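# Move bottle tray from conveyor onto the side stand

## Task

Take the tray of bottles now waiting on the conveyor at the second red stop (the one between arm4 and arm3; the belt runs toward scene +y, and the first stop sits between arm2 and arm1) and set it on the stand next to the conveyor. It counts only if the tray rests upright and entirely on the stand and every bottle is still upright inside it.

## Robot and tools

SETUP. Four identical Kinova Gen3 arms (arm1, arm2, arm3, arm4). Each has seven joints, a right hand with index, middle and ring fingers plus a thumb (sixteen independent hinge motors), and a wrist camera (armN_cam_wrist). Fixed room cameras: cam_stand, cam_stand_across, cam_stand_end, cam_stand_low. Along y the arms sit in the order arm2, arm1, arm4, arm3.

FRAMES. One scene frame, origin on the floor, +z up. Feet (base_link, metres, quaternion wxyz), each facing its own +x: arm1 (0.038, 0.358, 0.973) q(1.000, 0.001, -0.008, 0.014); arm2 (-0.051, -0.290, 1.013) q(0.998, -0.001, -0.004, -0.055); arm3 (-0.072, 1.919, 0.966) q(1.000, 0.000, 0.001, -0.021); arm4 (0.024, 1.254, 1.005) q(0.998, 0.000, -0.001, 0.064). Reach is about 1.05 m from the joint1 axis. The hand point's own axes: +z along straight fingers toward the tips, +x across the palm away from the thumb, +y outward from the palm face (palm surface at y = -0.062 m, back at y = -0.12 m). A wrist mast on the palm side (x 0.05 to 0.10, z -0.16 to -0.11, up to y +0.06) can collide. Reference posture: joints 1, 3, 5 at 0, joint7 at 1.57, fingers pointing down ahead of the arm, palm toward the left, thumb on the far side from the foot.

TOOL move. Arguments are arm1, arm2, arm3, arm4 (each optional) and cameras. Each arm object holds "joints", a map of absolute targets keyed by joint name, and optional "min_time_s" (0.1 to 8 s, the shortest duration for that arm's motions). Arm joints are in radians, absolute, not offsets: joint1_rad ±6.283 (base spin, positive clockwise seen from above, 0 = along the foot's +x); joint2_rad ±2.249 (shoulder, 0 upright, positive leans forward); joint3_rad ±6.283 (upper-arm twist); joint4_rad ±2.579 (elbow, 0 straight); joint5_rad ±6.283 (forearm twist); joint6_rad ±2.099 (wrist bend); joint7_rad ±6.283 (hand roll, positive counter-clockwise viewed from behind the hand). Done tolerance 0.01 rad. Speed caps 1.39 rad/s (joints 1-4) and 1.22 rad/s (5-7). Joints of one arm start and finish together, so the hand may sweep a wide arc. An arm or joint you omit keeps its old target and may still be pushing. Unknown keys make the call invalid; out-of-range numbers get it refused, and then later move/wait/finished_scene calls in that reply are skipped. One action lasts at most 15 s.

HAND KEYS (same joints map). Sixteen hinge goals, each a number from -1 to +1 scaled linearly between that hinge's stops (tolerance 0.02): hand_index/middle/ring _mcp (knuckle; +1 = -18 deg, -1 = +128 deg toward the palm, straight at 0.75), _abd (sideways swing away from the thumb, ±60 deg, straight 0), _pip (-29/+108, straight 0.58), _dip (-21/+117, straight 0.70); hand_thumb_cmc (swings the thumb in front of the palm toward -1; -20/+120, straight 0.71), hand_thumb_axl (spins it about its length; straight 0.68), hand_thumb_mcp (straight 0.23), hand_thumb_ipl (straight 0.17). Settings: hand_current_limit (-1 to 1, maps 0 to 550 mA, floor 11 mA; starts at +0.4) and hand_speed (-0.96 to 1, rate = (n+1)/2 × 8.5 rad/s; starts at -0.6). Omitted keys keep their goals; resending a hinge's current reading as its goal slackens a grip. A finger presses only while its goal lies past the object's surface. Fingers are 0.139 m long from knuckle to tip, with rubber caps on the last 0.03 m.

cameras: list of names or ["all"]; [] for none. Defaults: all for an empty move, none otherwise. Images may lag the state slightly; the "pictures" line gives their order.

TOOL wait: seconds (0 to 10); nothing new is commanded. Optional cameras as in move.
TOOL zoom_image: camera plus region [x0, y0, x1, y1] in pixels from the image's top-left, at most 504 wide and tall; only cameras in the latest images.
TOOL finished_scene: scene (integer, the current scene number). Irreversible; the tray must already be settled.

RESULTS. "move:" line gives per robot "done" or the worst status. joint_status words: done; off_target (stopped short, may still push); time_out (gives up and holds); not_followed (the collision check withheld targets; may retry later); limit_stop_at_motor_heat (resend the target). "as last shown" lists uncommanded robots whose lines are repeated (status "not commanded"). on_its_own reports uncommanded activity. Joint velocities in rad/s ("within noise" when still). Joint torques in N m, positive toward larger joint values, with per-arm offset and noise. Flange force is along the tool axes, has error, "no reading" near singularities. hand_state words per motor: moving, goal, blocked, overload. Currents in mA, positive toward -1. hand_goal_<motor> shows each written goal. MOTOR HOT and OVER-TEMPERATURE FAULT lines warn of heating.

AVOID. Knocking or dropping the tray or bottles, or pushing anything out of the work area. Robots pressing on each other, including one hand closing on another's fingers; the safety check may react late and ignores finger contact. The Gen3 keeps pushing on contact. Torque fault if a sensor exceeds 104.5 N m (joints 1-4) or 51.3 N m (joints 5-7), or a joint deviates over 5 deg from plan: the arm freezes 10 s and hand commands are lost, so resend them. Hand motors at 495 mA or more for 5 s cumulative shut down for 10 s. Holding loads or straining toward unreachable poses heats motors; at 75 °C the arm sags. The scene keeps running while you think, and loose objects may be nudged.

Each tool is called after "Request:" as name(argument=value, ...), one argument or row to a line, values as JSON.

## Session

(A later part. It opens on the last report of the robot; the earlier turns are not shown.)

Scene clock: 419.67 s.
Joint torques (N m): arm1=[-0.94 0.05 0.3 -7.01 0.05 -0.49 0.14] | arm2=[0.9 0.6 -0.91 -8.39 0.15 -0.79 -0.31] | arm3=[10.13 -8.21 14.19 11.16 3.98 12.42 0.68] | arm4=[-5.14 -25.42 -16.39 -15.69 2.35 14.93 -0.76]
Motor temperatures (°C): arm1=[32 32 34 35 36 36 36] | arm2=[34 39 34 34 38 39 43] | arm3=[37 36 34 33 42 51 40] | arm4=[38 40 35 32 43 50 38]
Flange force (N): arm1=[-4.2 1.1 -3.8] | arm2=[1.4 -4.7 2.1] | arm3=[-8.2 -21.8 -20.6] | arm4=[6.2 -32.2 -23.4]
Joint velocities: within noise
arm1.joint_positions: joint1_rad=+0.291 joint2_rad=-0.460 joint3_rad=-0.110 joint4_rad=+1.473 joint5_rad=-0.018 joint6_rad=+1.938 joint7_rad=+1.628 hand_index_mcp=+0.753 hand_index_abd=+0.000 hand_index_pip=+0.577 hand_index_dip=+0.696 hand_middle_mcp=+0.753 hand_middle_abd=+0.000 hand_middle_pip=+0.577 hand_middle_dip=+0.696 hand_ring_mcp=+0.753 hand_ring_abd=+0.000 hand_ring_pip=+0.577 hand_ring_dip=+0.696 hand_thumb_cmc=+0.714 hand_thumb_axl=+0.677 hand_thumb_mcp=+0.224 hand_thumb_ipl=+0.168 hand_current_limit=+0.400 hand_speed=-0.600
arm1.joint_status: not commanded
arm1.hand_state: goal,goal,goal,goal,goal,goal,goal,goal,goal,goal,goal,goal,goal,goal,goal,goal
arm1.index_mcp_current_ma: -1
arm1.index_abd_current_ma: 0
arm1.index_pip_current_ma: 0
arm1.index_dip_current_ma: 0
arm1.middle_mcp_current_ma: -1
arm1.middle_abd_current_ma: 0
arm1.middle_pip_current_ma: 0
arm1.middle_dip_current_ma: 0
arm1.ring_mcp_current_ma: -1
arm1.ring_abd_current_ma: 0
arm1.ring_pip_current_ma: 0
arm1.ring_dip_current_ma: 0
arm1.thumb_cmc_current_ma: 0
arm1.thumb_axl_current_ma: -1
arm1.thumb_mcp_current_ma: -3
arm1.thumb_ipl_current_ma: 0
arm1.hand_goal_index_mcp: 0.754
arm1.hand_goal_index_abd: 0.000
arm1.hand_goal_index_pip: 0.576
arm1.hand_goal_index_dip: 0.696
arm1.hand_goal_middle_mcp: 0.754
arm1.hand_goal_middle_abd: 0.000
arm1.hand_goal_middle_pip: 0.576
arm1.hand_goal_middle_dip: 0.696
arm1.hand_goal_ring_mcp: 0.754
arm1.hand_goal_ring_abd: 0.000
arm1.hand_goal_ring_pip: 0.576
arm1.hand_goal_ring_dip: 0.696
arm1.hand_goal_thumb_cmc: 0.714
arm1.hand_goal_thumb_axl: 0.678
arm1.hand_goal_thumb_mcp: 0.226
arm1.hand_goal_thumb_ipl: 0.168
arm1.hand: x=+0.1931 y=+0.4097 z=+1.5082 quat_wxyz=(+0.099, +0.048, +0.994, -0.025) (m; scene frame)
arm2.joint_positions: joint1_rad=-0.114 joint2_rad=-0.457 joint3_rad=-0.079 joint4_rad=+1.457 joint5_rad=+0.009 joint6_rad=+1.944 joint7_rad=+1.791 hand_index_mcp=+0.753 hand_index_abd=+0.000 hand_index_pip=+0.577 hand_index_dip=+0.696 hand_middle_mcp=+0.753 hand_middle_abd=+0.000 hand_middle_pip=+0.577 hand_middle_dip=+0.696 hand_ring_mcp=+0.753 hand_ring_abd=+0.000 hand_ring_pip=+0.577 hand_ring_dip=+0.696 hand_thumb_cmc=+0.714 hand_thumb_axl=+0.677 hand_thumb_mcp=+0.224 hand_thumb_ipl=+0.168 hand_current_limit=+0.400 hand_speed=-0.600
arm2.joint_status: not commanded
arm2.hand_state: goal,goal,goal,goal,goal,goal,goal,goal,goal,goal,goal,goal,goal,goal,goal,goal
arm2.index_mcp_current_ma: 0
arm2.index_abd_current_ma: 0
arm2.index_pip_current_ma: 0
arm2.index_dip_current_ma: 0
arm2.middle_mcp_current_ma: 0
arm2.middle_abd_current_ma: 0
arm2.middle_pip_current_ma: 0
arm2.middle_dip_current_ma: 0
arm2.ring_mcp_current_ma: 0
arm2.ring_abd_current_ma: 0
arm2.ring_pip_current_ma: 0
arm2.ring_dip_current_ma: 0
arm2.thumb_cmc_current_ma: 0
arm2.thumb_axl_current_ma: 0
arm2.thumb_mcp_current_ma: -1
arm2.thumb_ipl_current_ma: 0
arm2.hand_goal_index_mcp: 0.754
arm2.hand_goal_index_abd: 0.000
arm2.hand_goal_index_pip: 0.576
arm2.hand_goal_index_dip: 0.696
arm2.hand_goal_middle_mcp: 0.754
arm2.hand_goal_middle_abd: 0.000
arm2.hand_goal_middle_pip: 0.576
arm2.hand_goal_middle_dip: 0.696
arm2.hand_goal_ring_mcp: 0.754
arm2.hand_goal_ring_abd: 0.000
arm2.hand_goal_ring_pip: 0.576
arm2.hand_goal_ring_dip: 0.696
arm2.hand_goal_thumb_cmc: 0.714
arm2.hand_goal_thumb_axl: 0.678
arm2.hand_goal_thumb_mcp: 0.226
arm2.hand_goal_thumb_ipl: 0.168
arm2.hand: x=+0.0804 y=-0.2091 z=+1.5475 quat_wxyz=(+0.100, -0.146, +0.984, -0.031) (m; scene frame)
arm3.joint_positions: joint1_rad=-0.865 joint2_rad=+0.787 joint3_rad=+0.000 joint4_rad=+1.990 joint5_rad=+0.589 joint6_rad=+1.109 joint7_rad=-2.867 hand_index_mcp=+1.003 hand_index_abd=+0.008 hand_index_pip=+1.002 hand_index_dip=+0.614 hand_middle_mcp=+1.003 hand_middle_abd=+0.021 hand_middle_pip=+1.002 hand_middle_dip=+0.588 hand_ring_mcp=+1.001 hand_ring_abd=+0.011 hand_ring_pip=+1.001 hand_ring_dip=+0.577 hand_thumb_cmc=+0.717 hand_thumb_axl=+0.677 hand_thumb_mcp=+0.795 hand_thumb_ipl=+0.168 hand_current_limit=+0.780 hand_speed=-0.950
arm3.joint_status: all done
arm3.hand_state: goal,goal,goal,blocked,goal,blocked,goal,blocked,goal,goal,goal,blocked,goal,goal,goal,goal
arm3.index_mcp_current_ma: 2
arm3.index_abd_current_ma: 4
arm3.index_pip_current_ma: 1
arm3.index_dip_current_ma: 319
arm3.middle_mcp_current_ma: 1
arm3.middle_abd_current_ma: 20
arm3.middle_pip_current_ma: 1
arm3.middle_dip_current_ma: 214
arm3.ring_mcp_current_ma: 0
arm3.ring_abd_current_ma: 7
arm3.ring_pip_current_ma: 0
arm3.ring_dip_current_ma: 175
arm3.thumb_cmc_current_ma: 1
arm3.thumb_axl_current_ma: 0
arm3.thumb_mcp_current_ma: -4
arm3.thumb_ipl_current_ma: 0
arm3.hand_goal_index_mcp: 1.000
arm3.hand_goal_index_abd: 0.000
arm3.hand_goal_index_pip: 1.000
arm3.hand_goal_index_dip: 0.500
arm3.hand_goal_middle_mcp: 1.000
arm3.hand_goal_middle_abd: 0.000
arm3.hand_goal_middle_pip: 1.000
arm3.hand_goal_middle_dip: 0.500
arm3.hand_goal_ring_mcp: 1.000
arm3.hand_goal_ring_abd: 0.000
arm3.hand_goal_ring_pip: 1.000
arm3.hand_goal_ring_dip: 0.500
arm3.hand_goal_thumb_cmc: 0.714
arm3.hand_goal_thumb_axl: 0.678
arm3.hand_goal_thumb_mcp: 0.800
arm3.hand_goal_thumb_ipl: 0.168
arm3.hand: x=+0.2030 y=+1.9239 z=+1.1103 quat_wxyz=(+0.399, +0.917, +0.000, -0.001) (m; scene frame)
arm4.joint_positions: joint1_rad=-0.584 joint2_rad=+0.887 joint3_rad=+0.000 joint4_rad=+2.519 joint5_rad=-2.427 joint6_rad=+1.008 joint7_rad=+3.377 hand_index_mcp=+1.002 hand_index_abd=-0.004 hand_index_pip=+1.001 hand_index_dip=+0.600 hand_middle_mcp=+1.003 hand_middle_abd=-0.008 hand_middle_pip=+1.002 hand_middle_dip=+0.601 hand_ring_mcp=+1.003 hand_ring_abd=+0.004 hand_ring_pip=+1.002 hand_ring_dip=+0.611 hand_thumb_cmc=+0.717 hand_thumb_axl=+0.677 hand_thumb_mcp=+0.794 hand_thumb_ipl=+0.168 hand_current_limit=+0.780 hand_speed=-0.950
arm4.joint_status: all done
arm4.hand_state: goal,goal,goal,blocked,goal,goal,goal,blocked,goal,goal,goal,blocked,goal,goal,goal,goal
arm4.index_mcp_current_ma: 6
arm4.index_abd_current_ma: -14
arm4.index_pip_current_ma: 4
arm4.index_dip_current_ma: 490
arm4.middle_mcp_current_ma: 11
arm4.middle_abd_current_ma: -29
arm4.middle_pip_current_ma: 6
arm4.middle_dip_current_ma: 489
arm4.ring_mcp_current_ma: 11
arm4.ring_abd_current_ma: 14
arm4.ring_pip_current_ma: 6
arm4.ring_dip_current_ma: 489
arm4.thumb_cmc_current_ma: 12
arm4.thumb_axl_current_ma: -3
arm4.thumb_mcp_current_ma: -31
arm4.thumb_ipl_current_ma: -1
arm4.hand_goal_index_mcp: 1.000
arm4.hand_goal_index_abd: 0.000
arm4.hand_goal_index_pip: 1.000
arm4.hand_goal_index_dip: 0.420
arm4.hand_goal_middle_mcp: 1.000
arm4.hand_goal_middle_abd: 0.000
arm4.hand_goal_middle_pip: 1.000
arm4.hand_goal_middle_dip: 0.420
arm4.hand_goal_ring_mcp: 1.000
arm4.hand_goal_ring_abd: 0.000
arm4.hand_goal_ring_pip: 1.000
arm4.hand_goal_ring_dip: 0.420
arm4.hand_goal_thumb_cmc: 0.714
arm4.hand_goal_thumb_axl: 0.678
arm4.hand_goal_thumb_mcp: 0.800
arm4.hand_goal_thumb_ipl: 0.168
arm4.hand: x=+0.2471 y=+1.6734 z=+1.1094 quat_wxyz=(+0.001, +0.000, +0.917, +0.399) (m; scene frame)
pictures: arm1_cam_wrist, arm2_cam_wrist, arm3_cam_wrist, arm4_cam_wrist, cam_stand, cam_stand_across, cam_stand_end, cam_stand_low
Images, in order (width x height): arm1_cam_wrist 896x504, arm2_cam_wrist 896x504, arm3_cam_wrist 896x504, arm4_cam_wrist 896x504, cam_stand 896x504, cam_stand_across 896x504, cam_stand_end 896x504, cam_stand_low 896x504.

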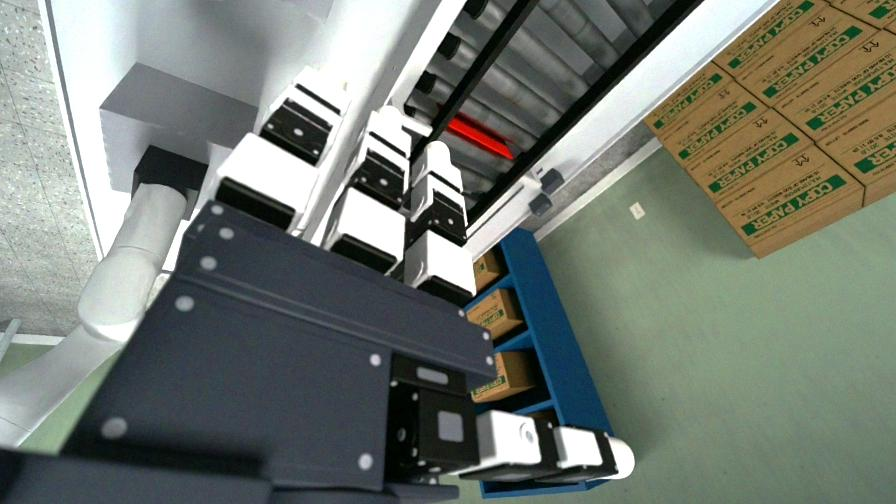

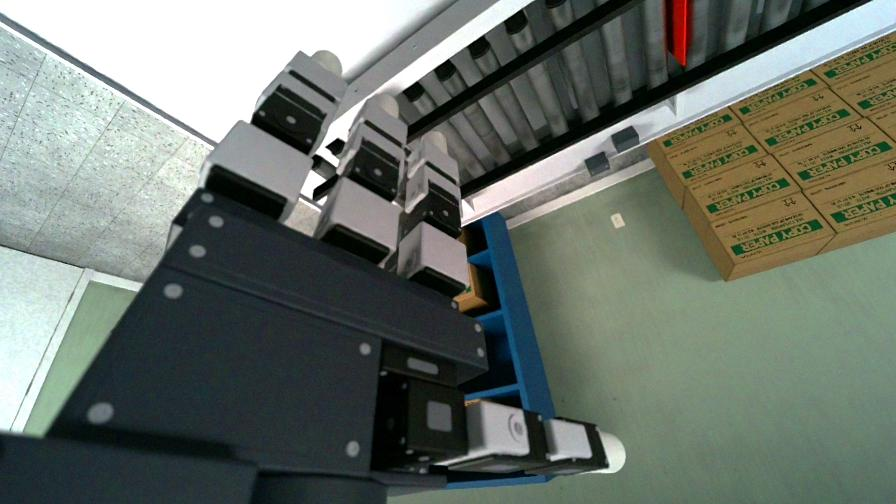

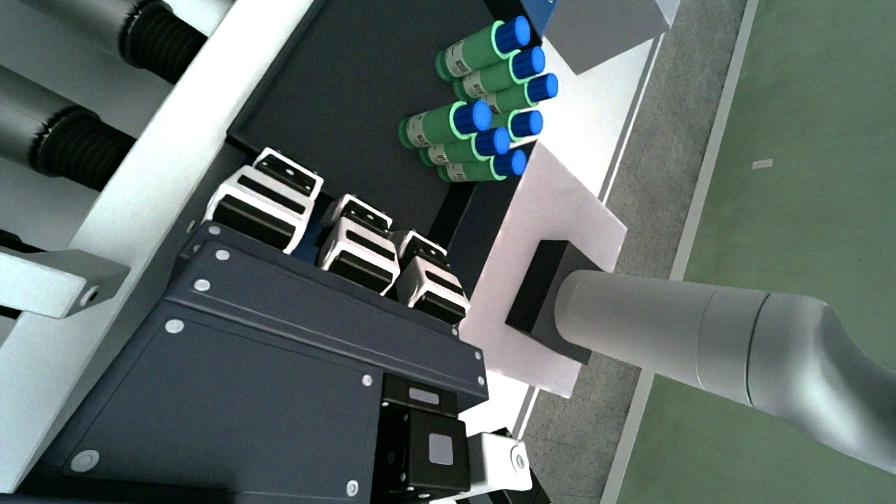

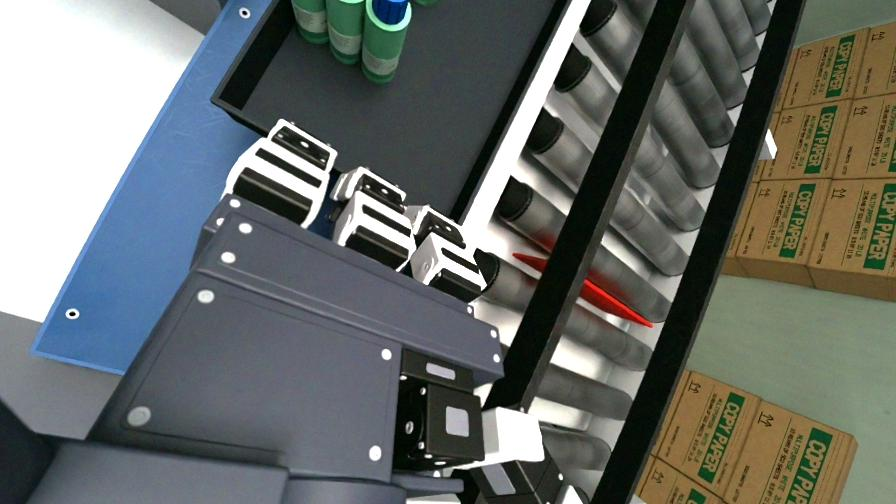

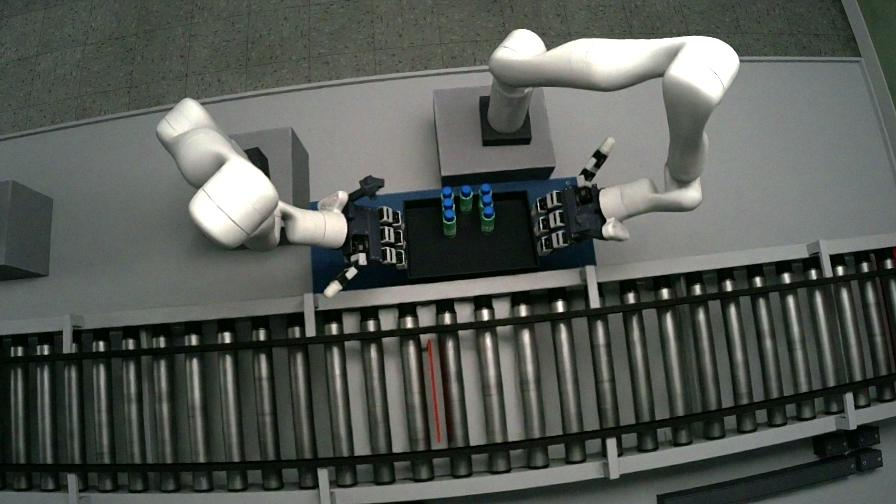

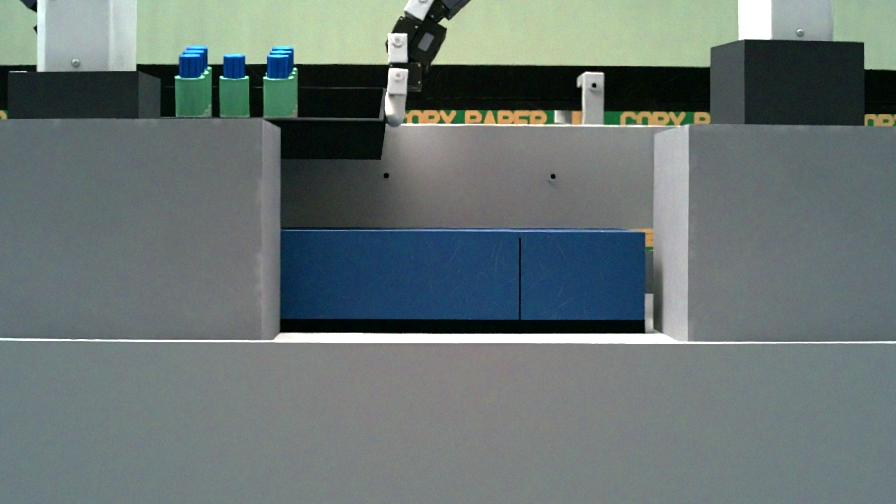

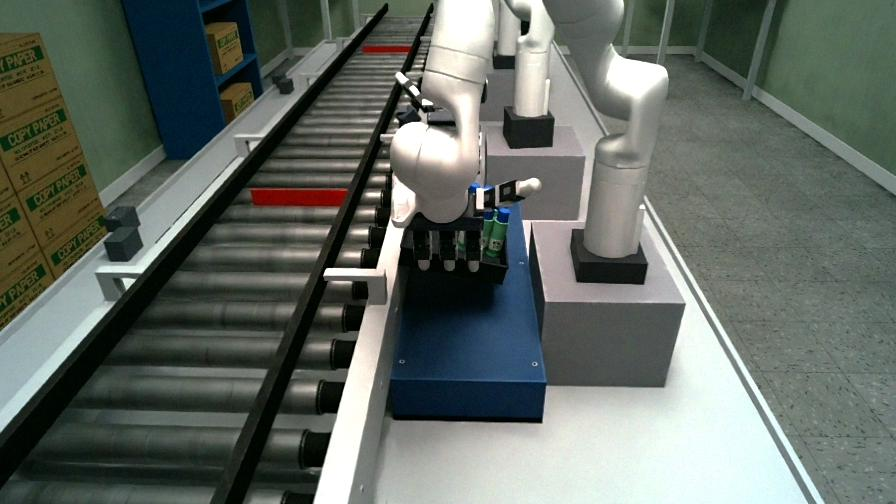

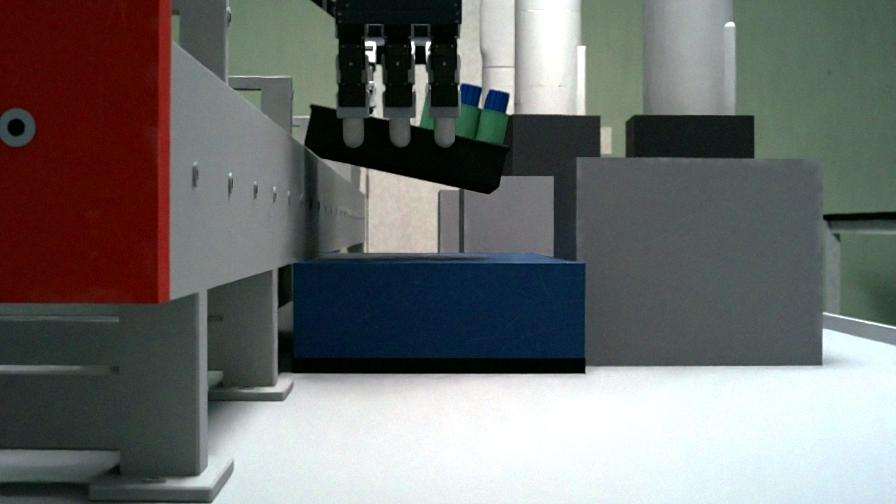

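Request:
move(
  arm4={"joints": {"joint1_rad": -0.6590, "joint2_rad": 0.9806, "joint4_rad": 2.4973, "joint5_rad": -2.5156, "joint6_rad": 1.0783, "joint7_rad": 3.4091}, "min_time_s": 4},
  arm3={"joints": {"joint1_rad": -0.9073, "joint2_rad": 0.8514, "joint4_rad": 1.9758, "joint5_rad": 0.5698, "joint6_rad": 1.0743, "joint7_rad": -2.9114}, "min_time_s": 4},
  cameras=["cam_stand", "cam_stand_low"],
)

Scene clock: 469.50 s.
Joint torques (N m): arm1=[-0.93 -0.04 0.21 -6.92 0.03 -0.56 0.14] | arm2=[0.99 0.5 -0.88 -8.32 0.14 -0.8 -0.33] | arm3=[10.24 -8.29 15.47 14.59 3.51 15.06 0.56] | arm4=[-5.47 -27.87 -17.04 -16.22 3.32 15.17 -0.69]
Motor temperatures (°C): arm1=[32 32 34 35 36 36 36] | arm2=[34 39 34 34 38 39 43] | arm3=[36 35 34 33 41 51 40] | arm4=[38 41 34 32 43 52 38]
Flange force (N): arm1=[-4.4 0.7 -4.4] | arm2=[1.1 -4.8 1.7] | arm3=[-6.1 -27.4 -17.9] | arm4=[3.3 -32.8 -24.6]
move: arm3 done; arm4 done
Joint velocities: within noise
arm1, arm2: as last shown
arm3.joint_positions: joint1_rad=-0.907 joint2_rad=+0.851 joint3_rad=+0.000 joint4_rad=+1.976 joint5_rad=+0.570 joint6_rad=+1.074 joint7_rad=-2.911 hand_index_mcp=+1.003 hand_index_abd=+0.004 hand_index_pip=+1.002 hand_index_dip=+0.614 hand_middle_mcp=+1.003 hand_middle_abd=+0.018 hand_middle_pip=+1.002 hand_middle_dip=+0.588 hand_ring_mcp=+1.001 hand_ring_abd=+0.009 hand_ring_pip=+1.001 hand_ring_dip=+0.577 hand_thumb_cmc=+0.717 hand_thumb_axl=+0.677 hand_thumb_mcp=+0.795 hand_thumb_ipl=+0.168 hand_current_limit=+0.780 hand_speed=-0.950
arm3.joint_status: all done
arm3.hand_state: goal,goal,goal,blocked,goal,goal,goal,blocked,goal,goal,goal,blocked,goal,goal,goal,goal
arm3.index_mcp_current_ma: 1
arm3.index_abd_current_ma: 2
arm3.index_pip_current_ma: 1
arm3.index_dip_current_ma: 319
arm3.middle_mcp_current_ma: 1
arm3.middle_abd_current_ma: 16
arm3.middle_pip_current_ma: 1
arm3.middle_dip_current_ma: 214
arm3.ring_mcp_current_ma: 0
arm3.ring_abd_current_ma: 5
arm3.ring_pip_current_ma: 0
arm3.ring_dip_current_ma: 175
arm3.thumb_cmc_current_ma: 1
arm3.thumb_axl_current_ma: 0
arm3.thumb_mcp_current_ma: -4
arm3.thumb_ipl_current_ma: 0
arm3.hand_goal_index_mcp: 1.000
arm3.hand_goal_index_abd: 0.000
arm3.hand_goal_index_pip: 1.000
arm3.hand_goal_index_dip: 0.500
arm3.hand_goal_middle_mcp: 1.000
arm3.hand_goal_middle_abd: 0.000
arm3.hand_goal_middle_pip: 1.000
arm3.hand_goal_middle_dip: 0.500
arm3.hand_goal_ring_mcp: 1.000
arm3.hand_goal_ring_abd: 0.000
arm3.hand_goal_ring_pip: 1.000
arm3.hand_goal_ring_dip: 0.500
arm3.hand_goal_thumb_cmc: 0.714
arm3.hand_goal_thumb_axl: 0.678
arm3.hand_goal_thumb_mcp: 0.800
arm3.hand_goal_thumb_ipl: 0.168
arm3.hand: x=+0.1930 y=+1.9390 z=+1.0853 quat_wxyz=(+0.399, +0.917, +0.000, -0.001) (m; scene frame)
arm4.joint_positions: joint1_rad=-0.659 joint2_rad=+0.981 joint3_rad=+0.000 joint4_rad=+2.497 joint5_rad=-2.516 joint6_rad=+1.078 joint7_rad=+3.409 hand_index_mcp=+1.002 hand_index_abd=-0.001 hand_index_pip=+1.001 hand_index_dip=+0.600 hand_middle_mcp=+1.003 hand_middle_abd=-0.005 hand_middle_pip=+1.002 hand_middle_dip=+0.601 hand_ring_mcp=+1.003 hand_ring_abd=+0.007 hand_ring_pip=+1.002 hand_ring_dip=+0.612 hand_thumb_cmc=+0.717 hand_thumb_axl=+0.677 hand_thumb_mcp=+0.794 hand_thumb_ipl=+0.168 hand_current_limit=+0.780 hand_speed=-0.950
arm4.joint_status: all done
arm4.hand_state: goal,goal,goal,blocked,goal,goal,goal,blocked,goal,goal,goal,blocked,goal,goal,goal,goal
arm4.index_mcp_current_ma: 6
arm4.index_abd_current_ma: -3
arm4.index_pip_current_ma: 4
arm4.index_dip_current_ma: 489
arm4.middle_mcp_current_ma: 11
arm4.middle_abd_current_ma: -15
arm4.middle_pip_current_ma: 6
arm4.middle_dip_current_ma: 489
arm4.ring_mcp_current_ma: 11
arm4.ring_abd_current_ma: 25
arm4.ring_pip_current_ma: 6
arm4.ring_dip_current_ma: 490
arm4.thumb_cmc_current_ma: 12
arm4.thumb_axl_current_ma: -3
arm4.thumb_mcp_current_ma: -30
arm4.thumb_ipl_current_ma: -1
arm4.hand_goal_index_mcp: 1.000
arm4.hand_goal_index_abd: 0.000
arm4.hand_goal_index_pip: 1.000
arm4.hand_goal_index_dip: 0.420
arm4.hand_goal_middle_mcp: 1.000
arm4.hand_goal_middle_abd: 0.000
arm4.hand_goal_middle_pip: 1.000
arm4.hand_goal_middle_dip: 0.420
arm4.hand_goal_ring_mcp: 1.000
arm4.hand_goal_ring_abd: 0.000
arm4.hand_goal_ring_pip: 1.000
arm4.hand_goal_ring_dip: 0.420
arm4.hand_goal_thumb_cmc: 0.714
arm4.hand_goal_thumb_axl: 0.678
arm4.hand_goal_thumb_mcp: 0.800
arm4.hand_goal_thumb_ipl: 0.168
arm4.hand: x=+0.2372 y=+1.6893 z=+1.0843 quat_wxyz=(+0.001, +0.000, +0.917, +0.399) (m; scene frame)
pictures: cam_stand, cam_stand_low
Images, in order (width x height): cam_stand 896x504, cam_stand_low 896x504.

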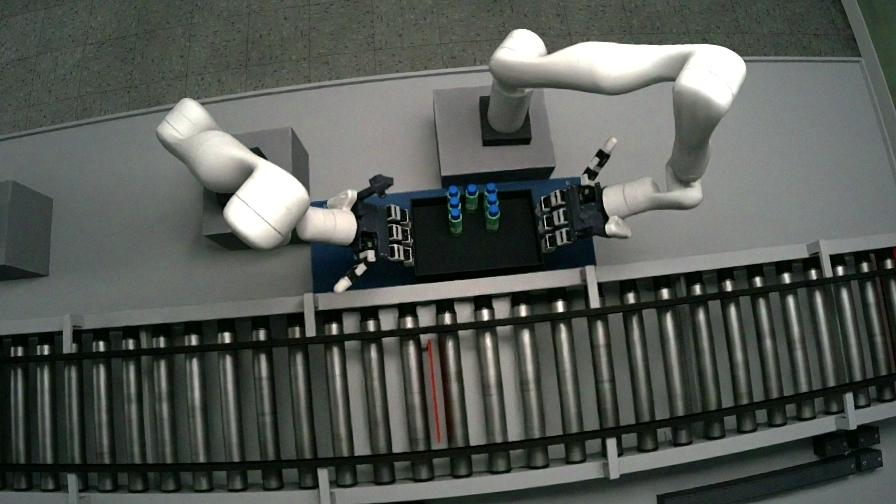

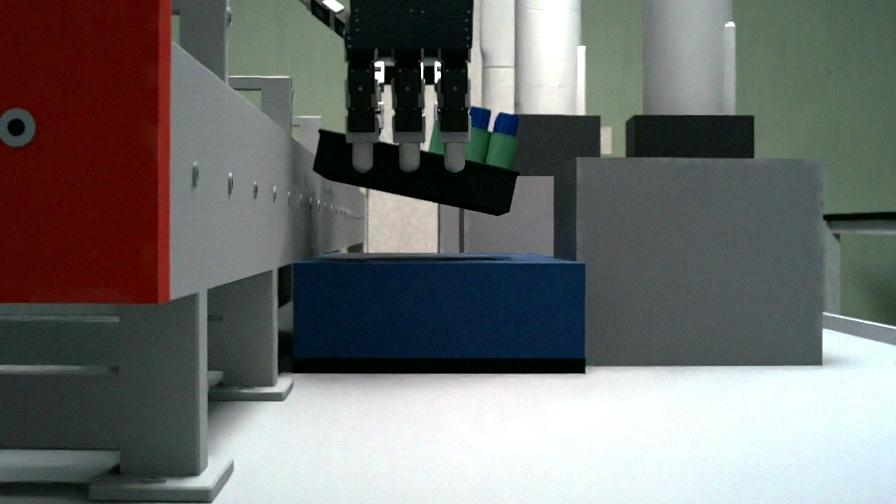

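Request:
move(
  arm4={"joints": {"joint1_rad": -0.7292, "joint2_rad": 1.0675, "joint4_rad": 2.4668, "joint5_rad": -2.5866, "joint6_rad": 1.1375, "joint7_rad": 3.4205}, "min_time_s": 4},
  arm3={"joints": {"joint1_rad": -0.9487, "joint2_rad": 0.9161, "joint4_rad": 1.9543, "joint5_rad": 0.5487, "joint6_rad": 1.0440, "joint7_rad": -2.9494}, "min_time_s": 4},
  cameras=["cam_stand_low"],
)

Scene clock: 478.33 s.
Joint torques (N m): arm1=[-0.92 -0.05 0.14 -6.96 0.1 -0.5 0.11] | arm2=[0.87 0.59 -0.93 -8.44 0.15 -0.81 -0.34] | arm3=[8.79 -8.71 13.9 13.96 2.79 13.98 0.53] | arm4=[-4.34 -28.9 -15.43 -15.07 3.34 13.97 -0.68]
Motor temperatures (°C): arm1=[32 32 34 35 36 36 36] | arm2=[34 39 34 34 38 39 43] | arm3=[36 35 34 33 41 51 40] | arm4=[38 41 34 32 42 52 38]
Flange force (N): arm1=[-4.3 0.5 -4.0] | arm2=[1.5 -4.8 2.3] | arm3=[-5.9 -24.1 -15.3] | arm4=[2.7 -30.2 -22.1]
move: arm3 done; arm4 done
Joint velocities: within noise
arm1, arm2: as last shown
arm3.joint_positions: joint1_rad=-0.949 joint2_rad=+0.916 joint3_rad=+0.000 joint4_rad=+1.954 joint5_rad=+0.549 joint6_rad=+1.044 joint7_rad=-2.949 hand_index_mcp=+1.003 hand_index_abd=+0.004 hand_index_pip=+1.002 hand_index_dip=+0.614 hand_middle_mcp=+1.003 hand_middle_abd=+0.018 hand_middle_pip=+1.002 hand_middle_dip=+0.588 hand_ring_mcp=+1.001 hand_ring_abd=+0.008 hand_ring_pip=+1.001 hand_ring_dip=+0.577 hand_thumb_cmc=+0.717 hand_thumb_axl=+0.677 hand_thumb_mcp=+0.795 hand_thumb_ipl=+0.168 hand_current_limit=+0.780 hand_speed=-0.950
arm3.joint_status: all done
arm3.hand_state: goal,goal,goal,blocked,goal,goal,goal,blocked,goal,goal,goal,blocked,goal,goal,goal,goal
arm3.index_mcp_current_ma: 1
arm3.index_abd_current_ma: 1
arm3.index_pip_current_ma: 1
arm3.index_dip_current_ma: 319
arm3.middle_mcp_current_ma: 1
arm3.middle_abd_current_ma: 15
arm3.middle_pip_current_ma: 1
arm3.middle_dip_current_ma: 214
arm3.ring_mcp_current_ma: 0
arm3.ring_abd_current_ma: 5
arm3.ring_pip_current_ma: 0
arm3.ring_dip_current_ma: 175
arm3.thumb_cmc_current_ma: 1
arm3.thumb_axl_current_ma: 0
arm3.thumb_mcp_current_ma: -4
arm3.thumb_ipl_current_ma: 0
arm3.hand_goal_index_mcp: 1.000
arm3.hand_goal_index_abd: 0.000
arm3.hand_goal_index_pip: 1.000
arm3.hand_goal_index_dip: 0.500
arm3.hand_goal_middle_mcp: 1.000
arm3.hand_goal_middle_abd: 0.000
arm3.hand_goal_middle_pip: 1.000
arm3.hand_goal_middle_dip: 0.500
arm3.hand_goal_ring_mcp: 1.000
arm3.hand_goal_ring_abd: 0.000
arm3.hand_goal_ring_pip: 1.000
arm3.hand_goal_ring_dip: 0.500
arm3.hand_goal_thumb_cmc: 0.714
arm3.hand_goal_thumb_axl: 0.678
arm3.hand_goal_thumb_mcp: 0.800
arm3.hand_goal_thumb_ipl: 0.168
arm3.hand: x=+0.1829 y=+1.9540 z=+1.0603 quat_wxyz=(+0.399, +0.917, +0.000, -0.001) (m; scene frame)
arm4.joint_positions: joint1_rad=-0.729 joint2_rad=+1.067 joint3_rad=+0.000 joint4_rad=+2.467 joint5_rad=-2.587 joint6_rad=+1.137 joint7_rad=+3.420 hand_index_mcp=+1.002 hand_index_abd=-0.001 hand_index_pip=+1.001 hand_index_dip=+0.600 hand_middle_mcp=+1.003 hand_middle_abd=-0.005 hand_middle_pip=+1.002 hand_middle_dip=+0.601 hand_ring_mcp=+1.003 hand_ring_abd=+0.007 hand_ring_pip=+1.002 hand_ring_dip=+0.612 hand_thumb_cmc=+0.717 hand_thumb_axl=+0.677 hand_thumb_mcp=+0.794 hand_thumb_ipl=+0.168 hand_current_limit=+0.780 hand_speed=-0.950
arm4.joint_status: all done
arm4.hand_state: goal,goal,goal,blocked,goal,goal,goal,blocked,goal,goal,goal,blocked,goal,goal,goal,goal
arm4.index_mcp_current_ma: 6
arm4.index_abd_current_ma: -3
arm4.index_pip_current_ma: 4
arm4.index_dip_current_ma: 490
arm4.middle_mcp_current_ma: 11
arm4.middle_abd_current_ma: -15
arm4.middle_pip_current_ma: 6
arm4.middle_dip_current_ma: 490
arm4.ring_mcp_current_ma: 11
arm4.ring_abd_current_ma: 25
arm4.ring_pip_current_ma: 6
arm4.ring_dip_current_ma: 489
arm4.thumb_cmc_current_ma: 12
arm4.thumb_axl_current_ma: -3
arm4.thumb_mcp_current_ma: -30
arm4.thumb_ipl_current_ma: -1
arm4.hand_goal_index_mcp: 1.000
arm4.hand_goal_index_abd: 0.000
arm4.hand_goal_index_pip: 1.000
arm4.hand_goal_index_dip: 0.420
arm4.hand_goal_middle_mcp: 1.000
arm4.hand_goal_middle_abd: 0.000
arm4.hand_goal_middle_pip: 1.000
arm4.hand_goal_middle_dip: 0.420
arm4.hand_goal_ring_mcp: 1.000
arm4.hand_goal_ring_abd: 0.000
arm4.hand_goal_ring_pip: 1.000
arm4.hand_goal_ring_dip: 0.420
arm4.hand_goal_thumb_cmc: 0.714
arm4.hand_goal_thumb_axl: 0.678
arm4.hand_goal_thumb_mcp: 0.800
arm4.hand_goal_thumb_ipl: 0.168
arm4.hand: x=+0.2273 y=+1.7039 z=+1.0589 quat_wxyz=(+0.001, +0.000, +0.917, +0.398) (m; scene frame)
pictures: cam_stand_low
Images, in order (width x height): cam_stand_low 896x504.

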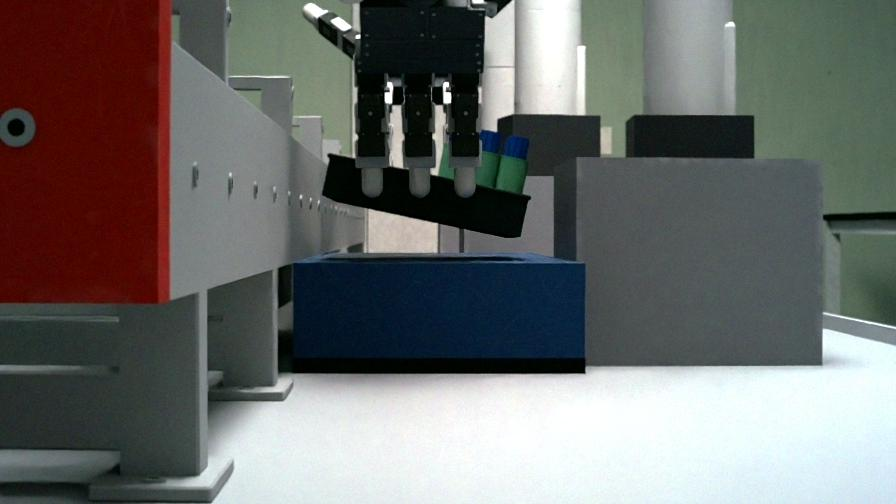

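Request:
move(
  arm4={"joints": {"joint1_rad": -0.7370, "joint2_rad": 1.1212, "joint4_rad": 2.4540, "joint5_rad": -2.6016, "joint6_rad": 1.1742, "joint7_rad": 3.4402}, "min_time_s": 3},
  arm3={"joints": {"joint1_rad": -0.9535, "joint2_rad": 0.9525, "joint4_rad": 1.9524, "joint5_rad": 0.5560, "joint6_rad": 1.0154, "joint7_rad": -2.9719}, "min_time_s": 3},
  cameras=["cam_stand_low"],
)

Request:
move(
  arm4={"joints": {"joint1_rad": -0.7448, "joint2_rad": 1.1749, "joint4_rad": 2.4412, "joint5_rad": -2.6166, "joint6_rad": 1.2109, "joint7_rad": 3.4598}, "min_time_s": 5},
  arm3={"joints": {"joint1_rad": -0.9582, "joint2_rad": 0.9889, "joint4_rad": 1.9504, "joint5_rad": 0.5632, "joint6_rad": 0.9867, "joint7_rad": -2.9944}, "min_time_s": 5},
  cameras=["cam_stand_low", "cam_stand"],
)

Scene clock: 491.83 s.
Joint torques (N m): arm1=[-0.9 0 0.22 -7.05 0.08 -0.5 0.14] | arm2=[0.9 0.58 -0.85 -8.31 0.2 -0.77 -0.34] | arm3=[8.94 -8.16 14.4 14.82 2.62 14.32 0.53] | arm4=[-4.56 -29.65 -16.02 -14.92 3.8 14.1 -0.69]
Motor temperatures (°C): arm1=[32 32 34 35 36 36 36] | arm2=[34 39 34 34 38 39 43] | arm3=[36 35 33 33 41 51 40] | arm4=[38 41 34 33 42 52 38]
Flange force (N): arm1=[-4.2 0.8 -3.6] | arm2=[1.2 -4.6 1.8] | arm3=[-6.0 -24.5 -16.2] | arm4=[1.6 -30.4 -23.3]
move: arm3 done; arm4 done
Joint velocities: within noise
arm1, arm2: as last shown
arm3.joint_positions: joint1_rad=-0.954 joint2_rad=+0.953 joint3_rad=+0.000 joint4_rad=+1.952 joint5_rad=+0.556 joint6_rad=+1.015 joint7_rad=-2.972 hand_index_mcp=+1.003 hand_index_abd=+0.003 hand_index_pip=+1.002 hand_index_dip=+0.614 hand_middle_mcp=+1.003 hand_middle_abd=+0.017 hand_middle_pip=+1.002 hand_middle_dip=+0.588 hand_ring_mcp=+1.001 hand_ring_abd=+0.008 hand_ring_pip=+1.001 hand_ring_dip=+0.577 hand_thumb_cmc=+0.717 hand_thumb_axl=+0.677 hand_thumb_mcp=+0.795 hand_thumb_ipl=+0.168 hand_current_limit=+0.780 hand_speed=-0.950
arm3.joint_status: all done
arm3.hand_state: goal,goal,goal,blocked,goal,goal,goal,blocked,goal,goal,goal,blocked,goal,goal,goal,goal
arm3.index_mcp_current_ma: 1
arm3.index_abd_current_ma: 1
arm3.index_pip_current_ma: 1
arm3.index_dip_current_ma: 319
arm3.middle_mcp_current_ma: 1
arm3.middle_abd_current_ma: 15
arm3.middle_pip_current_ma: 1
arm3.middle_dip_current_ma: 214
arm3.ring_mcp_current_ma: 0
arm3.ring_abd_current_ma: 4
arm3.ring_pip_current_ma: 0
arm3.ring_dip_current_ma: 175
arm3.thumb_cmc_current_ma: 1
arm3.thumb_axl_current_ma: 0
arm3.thumb_mcp_current_ma: -4
arm3.thumb_ipl_current_ma: 0
arm3.hand_goal_index_mcp: 1.000
arm3.hand_goal_index_abd: 0.000
arm3.hand_goal_index_pip: 1.000
arm3.hand_goal_index_dip: 0.500
arm3.hand_goal_middle_mcp: 1.000
arm3.hand_goal_middle_abd: 0.000
arm3.hand_goal_middle_pip: 1.000
arm3.hand_goal_middle_dip: 0.500
arm3.hand_goal_ring_mcp: 1.000
arm3.hand_goal_ring_abd: 0.000
arm3.hand_goal_ring_pip: 1.000
arm3.hand_goal_ring_dip: 0.500
arm3.hand_goal_thumb_cmc: 0.714
arm3.hand_goal_thumb_axl: 0.678
arm3.hand_goal_thumb_mcp: 0.800
arm3.hand_goal_thumb_ipl: 0.168
arm3.hand: x=+0.1807 y=+1.9542 z=+1.0453 quat_wxyz=(+0.399, +0.917, +0.000, +0.000) (m; scene frame)
arm4.joint_positions: joint1_rad=-0.737 joint2_rad=+1.121 joint3_rad=+0.000 joint4_rad=+2.454 joint5_rad=-2.602 joint6_rad=+1.174 joint7_rad=+3.440 hand_index_mcp=+1.002 hand_index_abd=-0.001 hand_index_pip=+1.001 hand_index_dip=+0.600 hand_middle_mcp=+1.003 hand_middle_abd=-0.005 hand_middle_pip=+1.002 hand_middle_dip=+0.601 hand_ring_mcp=+1.003 hand_ring_abd=+0.007 hand_ring_pip=+1.002 hand_ring_dip=+0.612 hand_thumb_cmc=+0.717 hand_thumb_axl=+0.677 hand_thumb_mcp=+0.794 hand_thumb_ipl=+0.168 hand_current_limit=+0.780 hand_speed=-0.950
arm4.joint_status: all done
arm4.hand_state: goal,goal,goal,blocked,goal,goal,goal,blocked,goal,goal,goal,blocked,goal,goal,goal,goal
arm4.index_mcp_current_ma: 6
arm4.index_abd_current_ma: -3
arm4.index_pip_current_ma: 4
arm4.index_dip_current_ma: 489
arm4.middle_mcp_current_ma: 11
arm4.middle_abd_current_ma: -15
arm4.middle_pip_current_ma: 6
arm4.middle_dip_current_ma: 490
arm4.ring_mcp_current_ma: 11
arm4.ring_abd_current_ma: 25
arm4.ring_pip_current_ma: 6
arm4.ring_dip_current_ma: 489
arm4.thumb_cmc_current_ma: 12
arm4.thumb_axl_current_ma: -3
arm4.thumb_mcp_current_ma: -30
arm4.thumb_ipl_current_ma: -1
arm4.hand_goal_index_mcp: 1.000
arm4.hand_goal_index_abd: 0.000
arm4.hand_goal_index_pip: 1.000
arm4.hand_goal_index_dip: 0.420
arm4.hand_goal_middle_mcp: 1.000
arm4.hand_goal_middle_abd: 0.000
arm4.hand_goal_middle_pip: 1.000
arm4.hand_goal_middle_dip: 0.420
arm4.hand_goal_ring_mcp: 1.000
arm4.hand_goal_ring_abd: 0.000
arm4.hand_goal_ring_pip: 1.000
arm4.hand_goal_ring_dip: 0.420
arm4.hand_goal_thumb_cmc: 0.714
arm4.hand_goal_thumb_axl: 0.678
arm4.hand_goal_thumb_mcp: 0.800
arm4.hand_goal_thumb_ipl: 0.168
arm4.hand: x=+0.2250 y=+1.7043 z=+1.0441 quat_wxyz=(+0.001, +0.000, +0.917, +0.398) (m; scene frame)
pictures: cam_stand_low
Images, in order (width x height): cam_stand_low 896x504.

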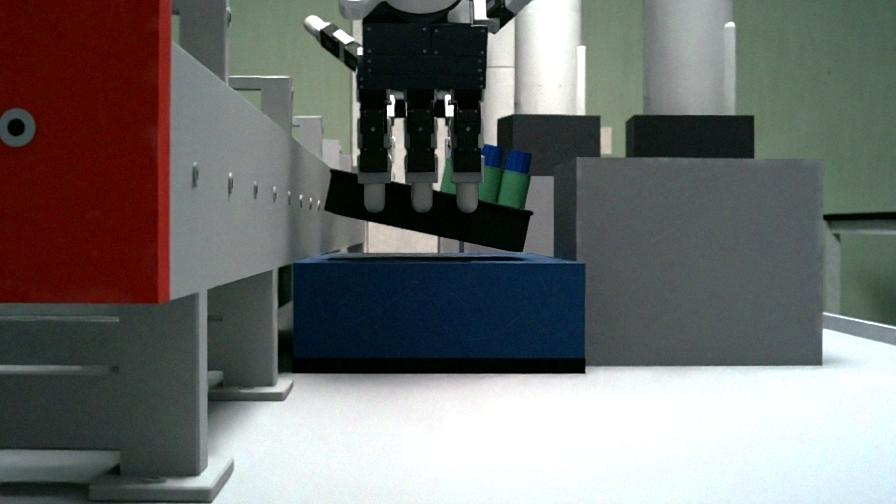

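Scene clock: 497.13 s.
Joint torques (N m): arm1=[-0.98 -0.02 0.09 -6.97 0.1 -0.52 0.11] | arm2=[0.92 0.63 -0.9 -8.37 0.14 -0.77 -0.3] | arm3=[9.35 -6.58 14.41 15.97 1.5 14.05 0.07] | arm4=[-5.87 -24.51 -15.41 -13.54 3.97 11 -0.27]
Motor temperatures (°C): arm1=[32 32 34 35 36 36 36] | arm2=[34 39 34 34 38 39 43] | arm3=[36 35 33 33 41 51 40] | arm4=[38 41 34 33 42 52 38]
Flange force (N): arm1=[-4.2 0.4 -4.1] | arm2=[1.4 -4.7 2.1] | arm3=[-3.9 -22.9 -19.6] | arm4=[-2.1 -21.0 -32.7]
move: arm3 done; arm4 done
Joint velocities: within noise
arm1, arm2: as last shown
arm3.joint_positions: joint1_rad=-0.958 joint2_rad=+0.989 joint3_rad=+0.000 joint4_rad=+1.950 joint5_rad=+0.563 joint6_rad=+0.987 joint7_rad=-2.994 hand_index_mcp=+1.002 hand_index_abd=-0.015 hand_index_pip=+1.002 hand_index_dip=+0.614 hand_middle_mcp=+1.003 hand_middle_abd=-0.011 hand_middle_pip=+1.002 hand_middle_dip=+0.588 hand_ring_mcp=+1.002 hand_ring_abd=-0.011 hand_ring_pip=+1.001 hand_ring_dip=+0.577 hand_thumb_cmc=+0.717 hand_thumb_axl=+0.677 hand_thumb_mcp=+0.795 hand_thumb_ipl=+0.168 hand_current_limit=+0.780 hand_speed=-0.950
arm3.joint_status: all done
arm3.hand_state: goal,goal,goal,blocked,goal,goal,goal,blocked,goal,goal,goal,blocked,goal,goal,goal,goal
arm3.index_mcp_current_ma: 1
arm3.index_abd_current_ma: -12
arm3.index_pip_current_ma: 1
arm3.index_dip_current_ma: 319
arm3.middle_mcp_current_ma: 1
arm3.middle_abd_current_ma: -7
arm3.middle_pip_current_ma: 1
arm3.middle_dip_current_ma: 214
arm3.ring_mcp_current_ma: 1
arm3.ring_abd_current_ma: -7
arm3.ring_pip_current_ma: 0
arm3.ring_dip_current_ma: 175
arm3.thumb_cmc_current_ma: 1
arm3.thumb_axl_current_ma: 0
arm3.thumb_mcp_current_ma: -4
arm3.thumb_ipl_current_ma: 0
arm3.hand_goal_index_mcp: 1.000
arm3.hand_goal_index_abd: 0.000
arm3.hand_goal_index_pip: 1.000
arm3.hand_goal_index_dip: 0.500
arm3.hand_goal_middle_mcp: 1.000
arm3.hand_goal_middle_abd: 0.000
arm3.hand_goal_middle_pip: 1.000
arm3.hand_goal_middle_dip: 0.500
arm3.hand_goal_ring_mcp: 1.000
arm3.hand_goal_ring_abd: 0.000
arm3.hand_goal_ring_pip: 1.000
arm3.hand_goal_ring_dip: 0.500
arm3.hand_goal_thumb_cmc: 0.714
arm3.hand_goal_thumb_axl: 0.678
arm3.hand_goal_thumb_mcp: 0.800
arm3.hand_goal_thumb_ipl: 0.168
arm3.hand: x=+0.1779 y=+1.9540 z=+1.0303 quat_wxyz=(+0.399, +0.917, +0.000, -0.001) (m; scene frame)
arm4.joint_positions: joint1_rad=-0.745 joint2_rad=+1.175 joint3_rad=+0.000 joint4_rad=+2.441 joint5_rad=-2.617 joint6_rad=+1.211 joint7_rad=+3.460 hand_index_mcp=+1.002 hand_index_abd=+0.021 hand_index_pip=+1.001 hand_index_dip=+0.599 hand_middle_mcp=+1.002 hand_middle_abd=+0.028 hand_middle_pip=+1.002 hand_middle_dip=+0.601 hand_ring_mcp=+1.002 hand_ring_abd=+0.028 hand_ring_pip=+1.002 hand_ring_dip=+0.612 hand_thumb_cmc=+0.717 hand_thumb_axl=+0.677 hand_thumb_mcp=+0.794 hand_thumb_ipl=+0.168 hand_current_limit=+0.780 hand_speed=-0.950
arm4.joint_status: all done
arm4.hand_state: goal,blocked,goal,blocked,goal,blocked,goal,blocked,goal,blocked,goal,blocked,goal,goal,goal,goal
arm4.index_mcp_current_ma: 6
arm4.index_abd_current_ma: 76
arm4.index_pip_current_ma: 4
arm4.index_dip_current_ma: 490
arm4.middle_mcp_current_ma: 9
arm4.middle_abd_current_ma: 103
arm4.middle_pip_current_ma: 6
arm4.middle_dip_current_ma: 489
arm4.ring_mcp_current_ma: 9
arm4.ring_abd_current_ma: 104
arm4.ring_pip_current_ma: 6
arm4.ring_dip_current_ma: 489
arm4.thumb_cmc_current_ma: 12
arm4.thumb_axl_current_ma: -3
arm4.thumb_mcp_current_ma: -30
arm4.thumb_ipl_current_ma: -1
arm4.hand_goal_index_mcp: 1.000
arm4.hand_goal_index_abd: 0.000
arm4.hand_goal_index_pip: 1.000
arm4.hand_goal_index_dip: 0.420
arm4.hand_goal_middle_mcp: 1.000
arm4.hand_goal_middle_abd: 0.000
arm4.hand_goal_middle_pip: 1.000
arm4.hand_goal_middle_dip: 0.420
arm4.hand_goal_ring_mcp: 1.000
arm4.hand_goal_ring_abd: 0.000
arm4.hand_goal_ring_pip: 1.000
arm4.hand_goal_ring_dip: 0.420
arm4.hand_goal_thumb_cmc: 0.714
arm4.hand_goal_thumb_axl: 0.678
arm4.hand_goal_thumb_mcp: 0.800
arm4.hand_goal_thumb_ipl: 0.168
arm4.hand: x=+0.2224 y=+1.7038 z=+1.0289 quat_wxyz=(+0.001, +0.000, +0.917, +0.398) (m; scene frame)
pictures: cam_stand, cam_stand_low
Images, in order (width x height): cam_stand 896x504, cam_stand_low 896x504.

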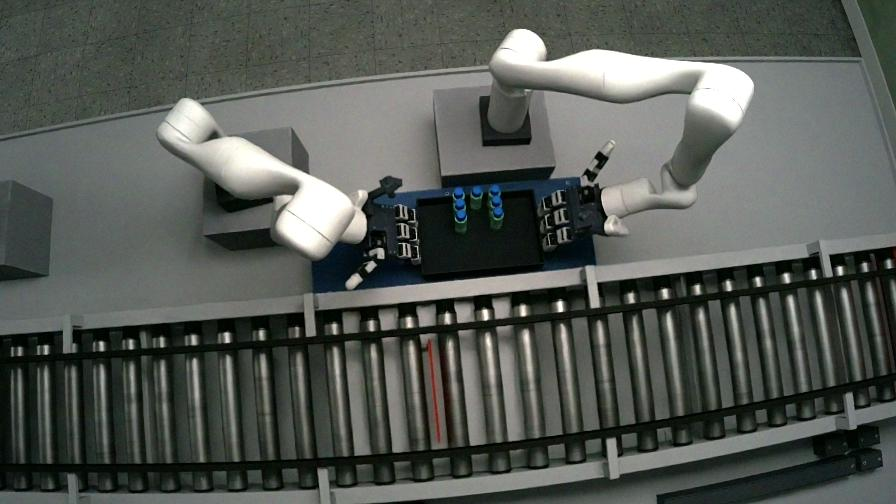

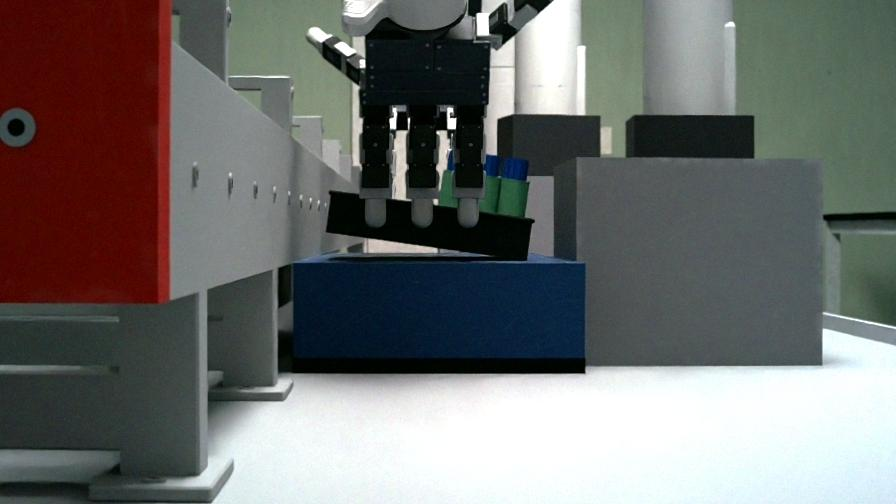

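Request:
move(
  arm4={"joints": {"joint1_rad": -0.7448, "joint2_rad": 1.2021, "joint4_rad": 2.4289, "joint5_rad": -2.6193, "joint6_rad": 1.2239, "joint7_rad": 3.4677}, "min_time_s": 4},
  arm3={"joints": {"joint1_rad": -0.9582, "joint2_rad": 1.0102, "joint4_rad": 1.9445, "joint5_rad": 0.5688, "joint6_rad": 0.9737, "joint7_rad": -3.0044}, "min_time_s": 4},
  cameras=["cam_stand_low", "cam_stand"],
)

Scene clock: 507.77 s.
Joint torques (N m): arm1=[-0.94 -0.07 0.21 -6.96 0.04 -0.55 0.11] | arm2=[0.89 0.65 -0.86 -8.38 0.15 -0.76 -0.35] | arm3=[9.4 -5.01 13.4 16.08 0.61 12.92 0] | arm4=[-6.74 -26.08 -16.84 -13.78 4.74 11.64 -0.12]
Motor temperatures (°C): arm1=[32 32 34 35 36 36 36] | arm2=[34 39 34 34 38 39 43] | arm3=[36 35 33 33 41 51 40] | arm4=[37 41 34 33 42 52 38]
Flange force (N): arm1=[-4.4 0.7 -4.2] | arm2=[1.5 -4.6 2.2] | arm3=[-2.1 -19.2 -23.2] | arm4=[-3.5 -24.1 -32.5]
move: arm3 done; arm4 done
Joint velocities: within noise
arm1, arm2: as last shown
arm3.joint_positions: joint1_rad=-0.958 joint2_rad=+1.010 joint3_rad=+0.000 joint4_rad=+1.945 joint5_rad=+0.569 joint6_rad=+0.974 joint7_rad=-3.004 hand_index_mcp=+1.002 hand_index_abd=-0.020 hand_index_pip=+1.001 hand_index_dip=+0.611 hand_middle_mcp=+1.003 hand_middle_abd=-0.023 hand_middle_pip=+1.002 hand_middle_dip=+0.588 hand_ring_mcp=+1.002 hand_ring_abd=-0.016 hand_ring_pip=+1.001 hand_ring_dip=+0.577 hand_thumb_cmc=+0.717 hand_thumb_axl=+0.677 hand_thumb_mcp=+0.795 hand_thumb_ipl=+0.168 hand_current_limit=+0.780 hand_speed=-0.950
arm3.joint_status: all done
arm3.hand_state: goal,goal,goal,blocked,goal,blocked,goal,blocked,goal,goal,goal,blocked,goal,goal,goal,goal
arm3.index_mcp_current_ma: 1
arm3.index_abd_current_ma: -18
arm3.index_pip_current_ma: 0
arm3.index_dip_current_ma: 305
arm3.middle_mcp_current_ma: 1
arm3.middle_abd_current_ma: -22
arm3.middle_pip_current_ma: 1
arm3.middle_dip_current_ma: 214
arm3.ring_mcp_current_ma: 1
arm3.ring_abd_current_ma: -13
arm3.ring_pip_current_ma: 0
arm3.ring_dip_current_ma: 175
arm3.thumb_cmc_current_ma: 1
arm3.thumb_axl_current_ma: 0
arm3.thumb_mcp_current_ma: -4
arm3.thumb_ipl_current_ma: 0
arm3.hand_goal_index_mcp: 1.000
arm3.hand_goal_index_abd: 0.000
arm3.hand_goal_index_pip: 1.000
arm3.hand_goal_index_dip: 0.500
arm3.hand_goal_middle_mcp: 1.000
arm3.hand_goal_middle_abd: 0.000
arm3.hand_goal_middle_pip: 1.000
arm3.hand_goal_middle_dip: 0.500
arm3.hand_goal_ring_mcp: 1.000
arm3.hand_goal_ring_abd: 0.000
arm3.hand_goal_ring_pip: 1.000
arm3.hand_goal_ring_dip: 0.500
arm3.hand_goal_thumb_cmc: 0.714
arm3.hand_goal_thumb_axl: 0.678
arm3.hand_goal_thumb_mcp: 0.800
arm3.hand_goal_thumb_ipl: 0.168
arm3.hand: x=+0.1779 y=+1.9541 z=+1.0218 quat_wxyz=(+0.399, +0.917, +0.000, -0.001) (m; scene frame)
arm4.joint_positions: joint1_rad=-0.745 joint2_rad=+1.202 joint3_rad=+0.000 joint4_rad=+2.429 joint5_rad=-2.619 joint6_rad=+1.224 joint7_rad=+3.468 hand_index_mcp=+1.002 hand_index_abd=+0.022 hand_index_pip=+1.001 hand_index_dip=+0.599 hand_middle_mcp=+1.002 hand_middle_abd=+0.034 hand_middle_pip=+1.002 hand_middle_dip=+0.601 hand_ring_mcp=+1.002 hand_ring_abd=+0.028 hand_ring_pip=+1.001 hand_ring_dip=+0.605 hand_thumb_cmc=+0.717 hand_thumb_axl=+0.677 hand_thumb_mcp=+0.794 hand_thumb_ipl=+0.168 hand_current_limit=+0.780 hand_speed=-0.950
arm4.joint_status: all done
arm4.hand_state: goal,blocked,goal,blocked,goal,blocked,goal,blocked,goal,blocked,goal,blocked,goal,goal,goal,goal
arm4.index_mcp_current_ma: 8
arm4.index_abd_current_ma: 79
arm4.index_pip_current_ma: 4
arm4.index_dip_current_ma: 489
arm4.middle_mcp_current_ma: 9
arm4.middle_abd_current_ma: 129
arm4.middle_pip_current_ma: 5
arm4.middle_dip_current_ma: 490
arm4.ring_mcp_current_ma: 8
arm4.ring_abd_current_ma: 104
arm4.ring_pip_current_ma: 5
arm4.ring_dip_current_ma: 489
arm4.thumb_cmc_current_ma: 12
arm4.thumb_axl_current_ma: -3
arm4.thumb_mcp_current_ma: -30
arm4.thumb_ipl_current_ma: -1
arm4.hand_goal_index_mcp: 1.000
arm4.hand_goal_index_abd: 0.000
arm4.hand_goal_index_pip: 1.000
arm4.hand_goal_index_dip: 0.420
arm4.hand_goal_middle_mcp: 1.000
arm4.hand_goal_middle_abd: 0.000
arm4.hand_goal_middle_pip: 1.000
arm4.hand_goal_middle_dip: 0.420
arm4.hand_goal_ring_mcp: 1.000
arm4.hand_goal_ring_abd: 0.000
arm4.hand_goal_ring_pip: 1.000
arm4.hand_goal_ring_dip: 0.420
arm4.hand_goal_thumb_cmc: 0.714
arm4.hand_goal_thumb_axl: 0.678
arm4.hand_goal_thumb_mcp: 0.800
arm4.hand_goal_thumb_ipl: 0.168
arm4.hand: x=+0.2225 y=+1.7039 z=+1.0205 quat_wxyz=(+0.001, +0.000, +0.917, +0.398) (m; scene frame)
pictures: cam_stand, cam_stand_low
Images, in order (width x height): cam_stand 896x504, cam_stand_low 896x504.

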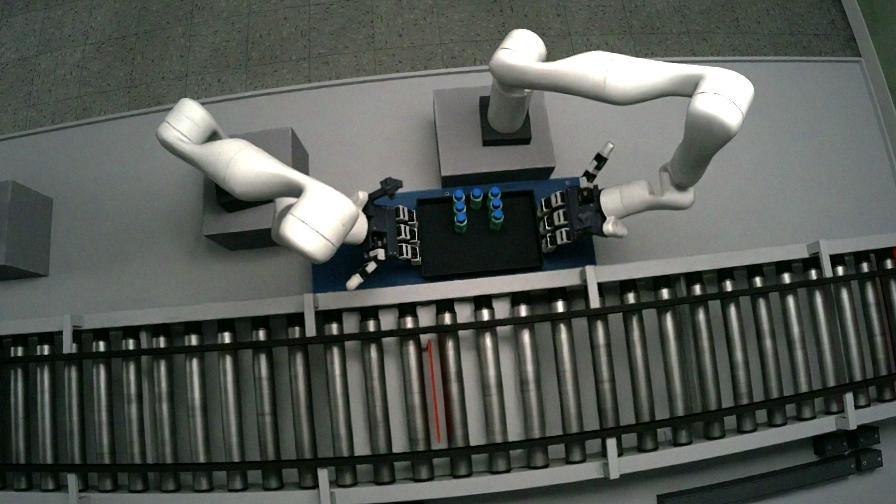

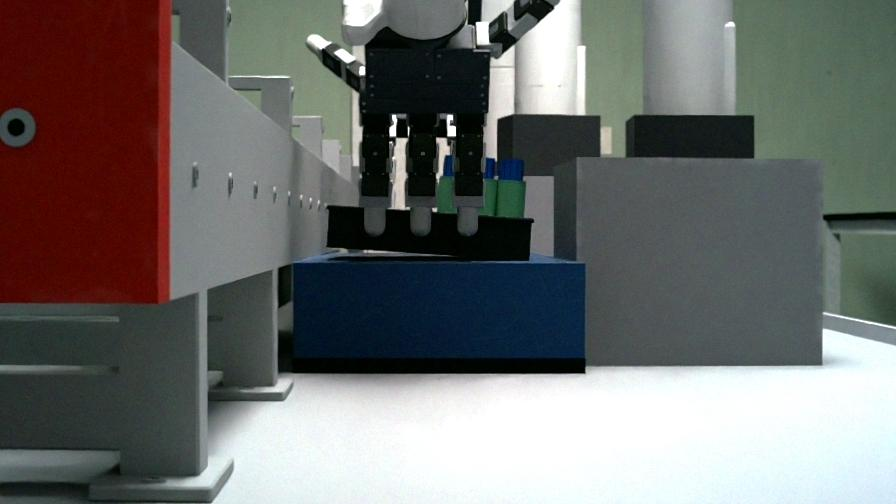

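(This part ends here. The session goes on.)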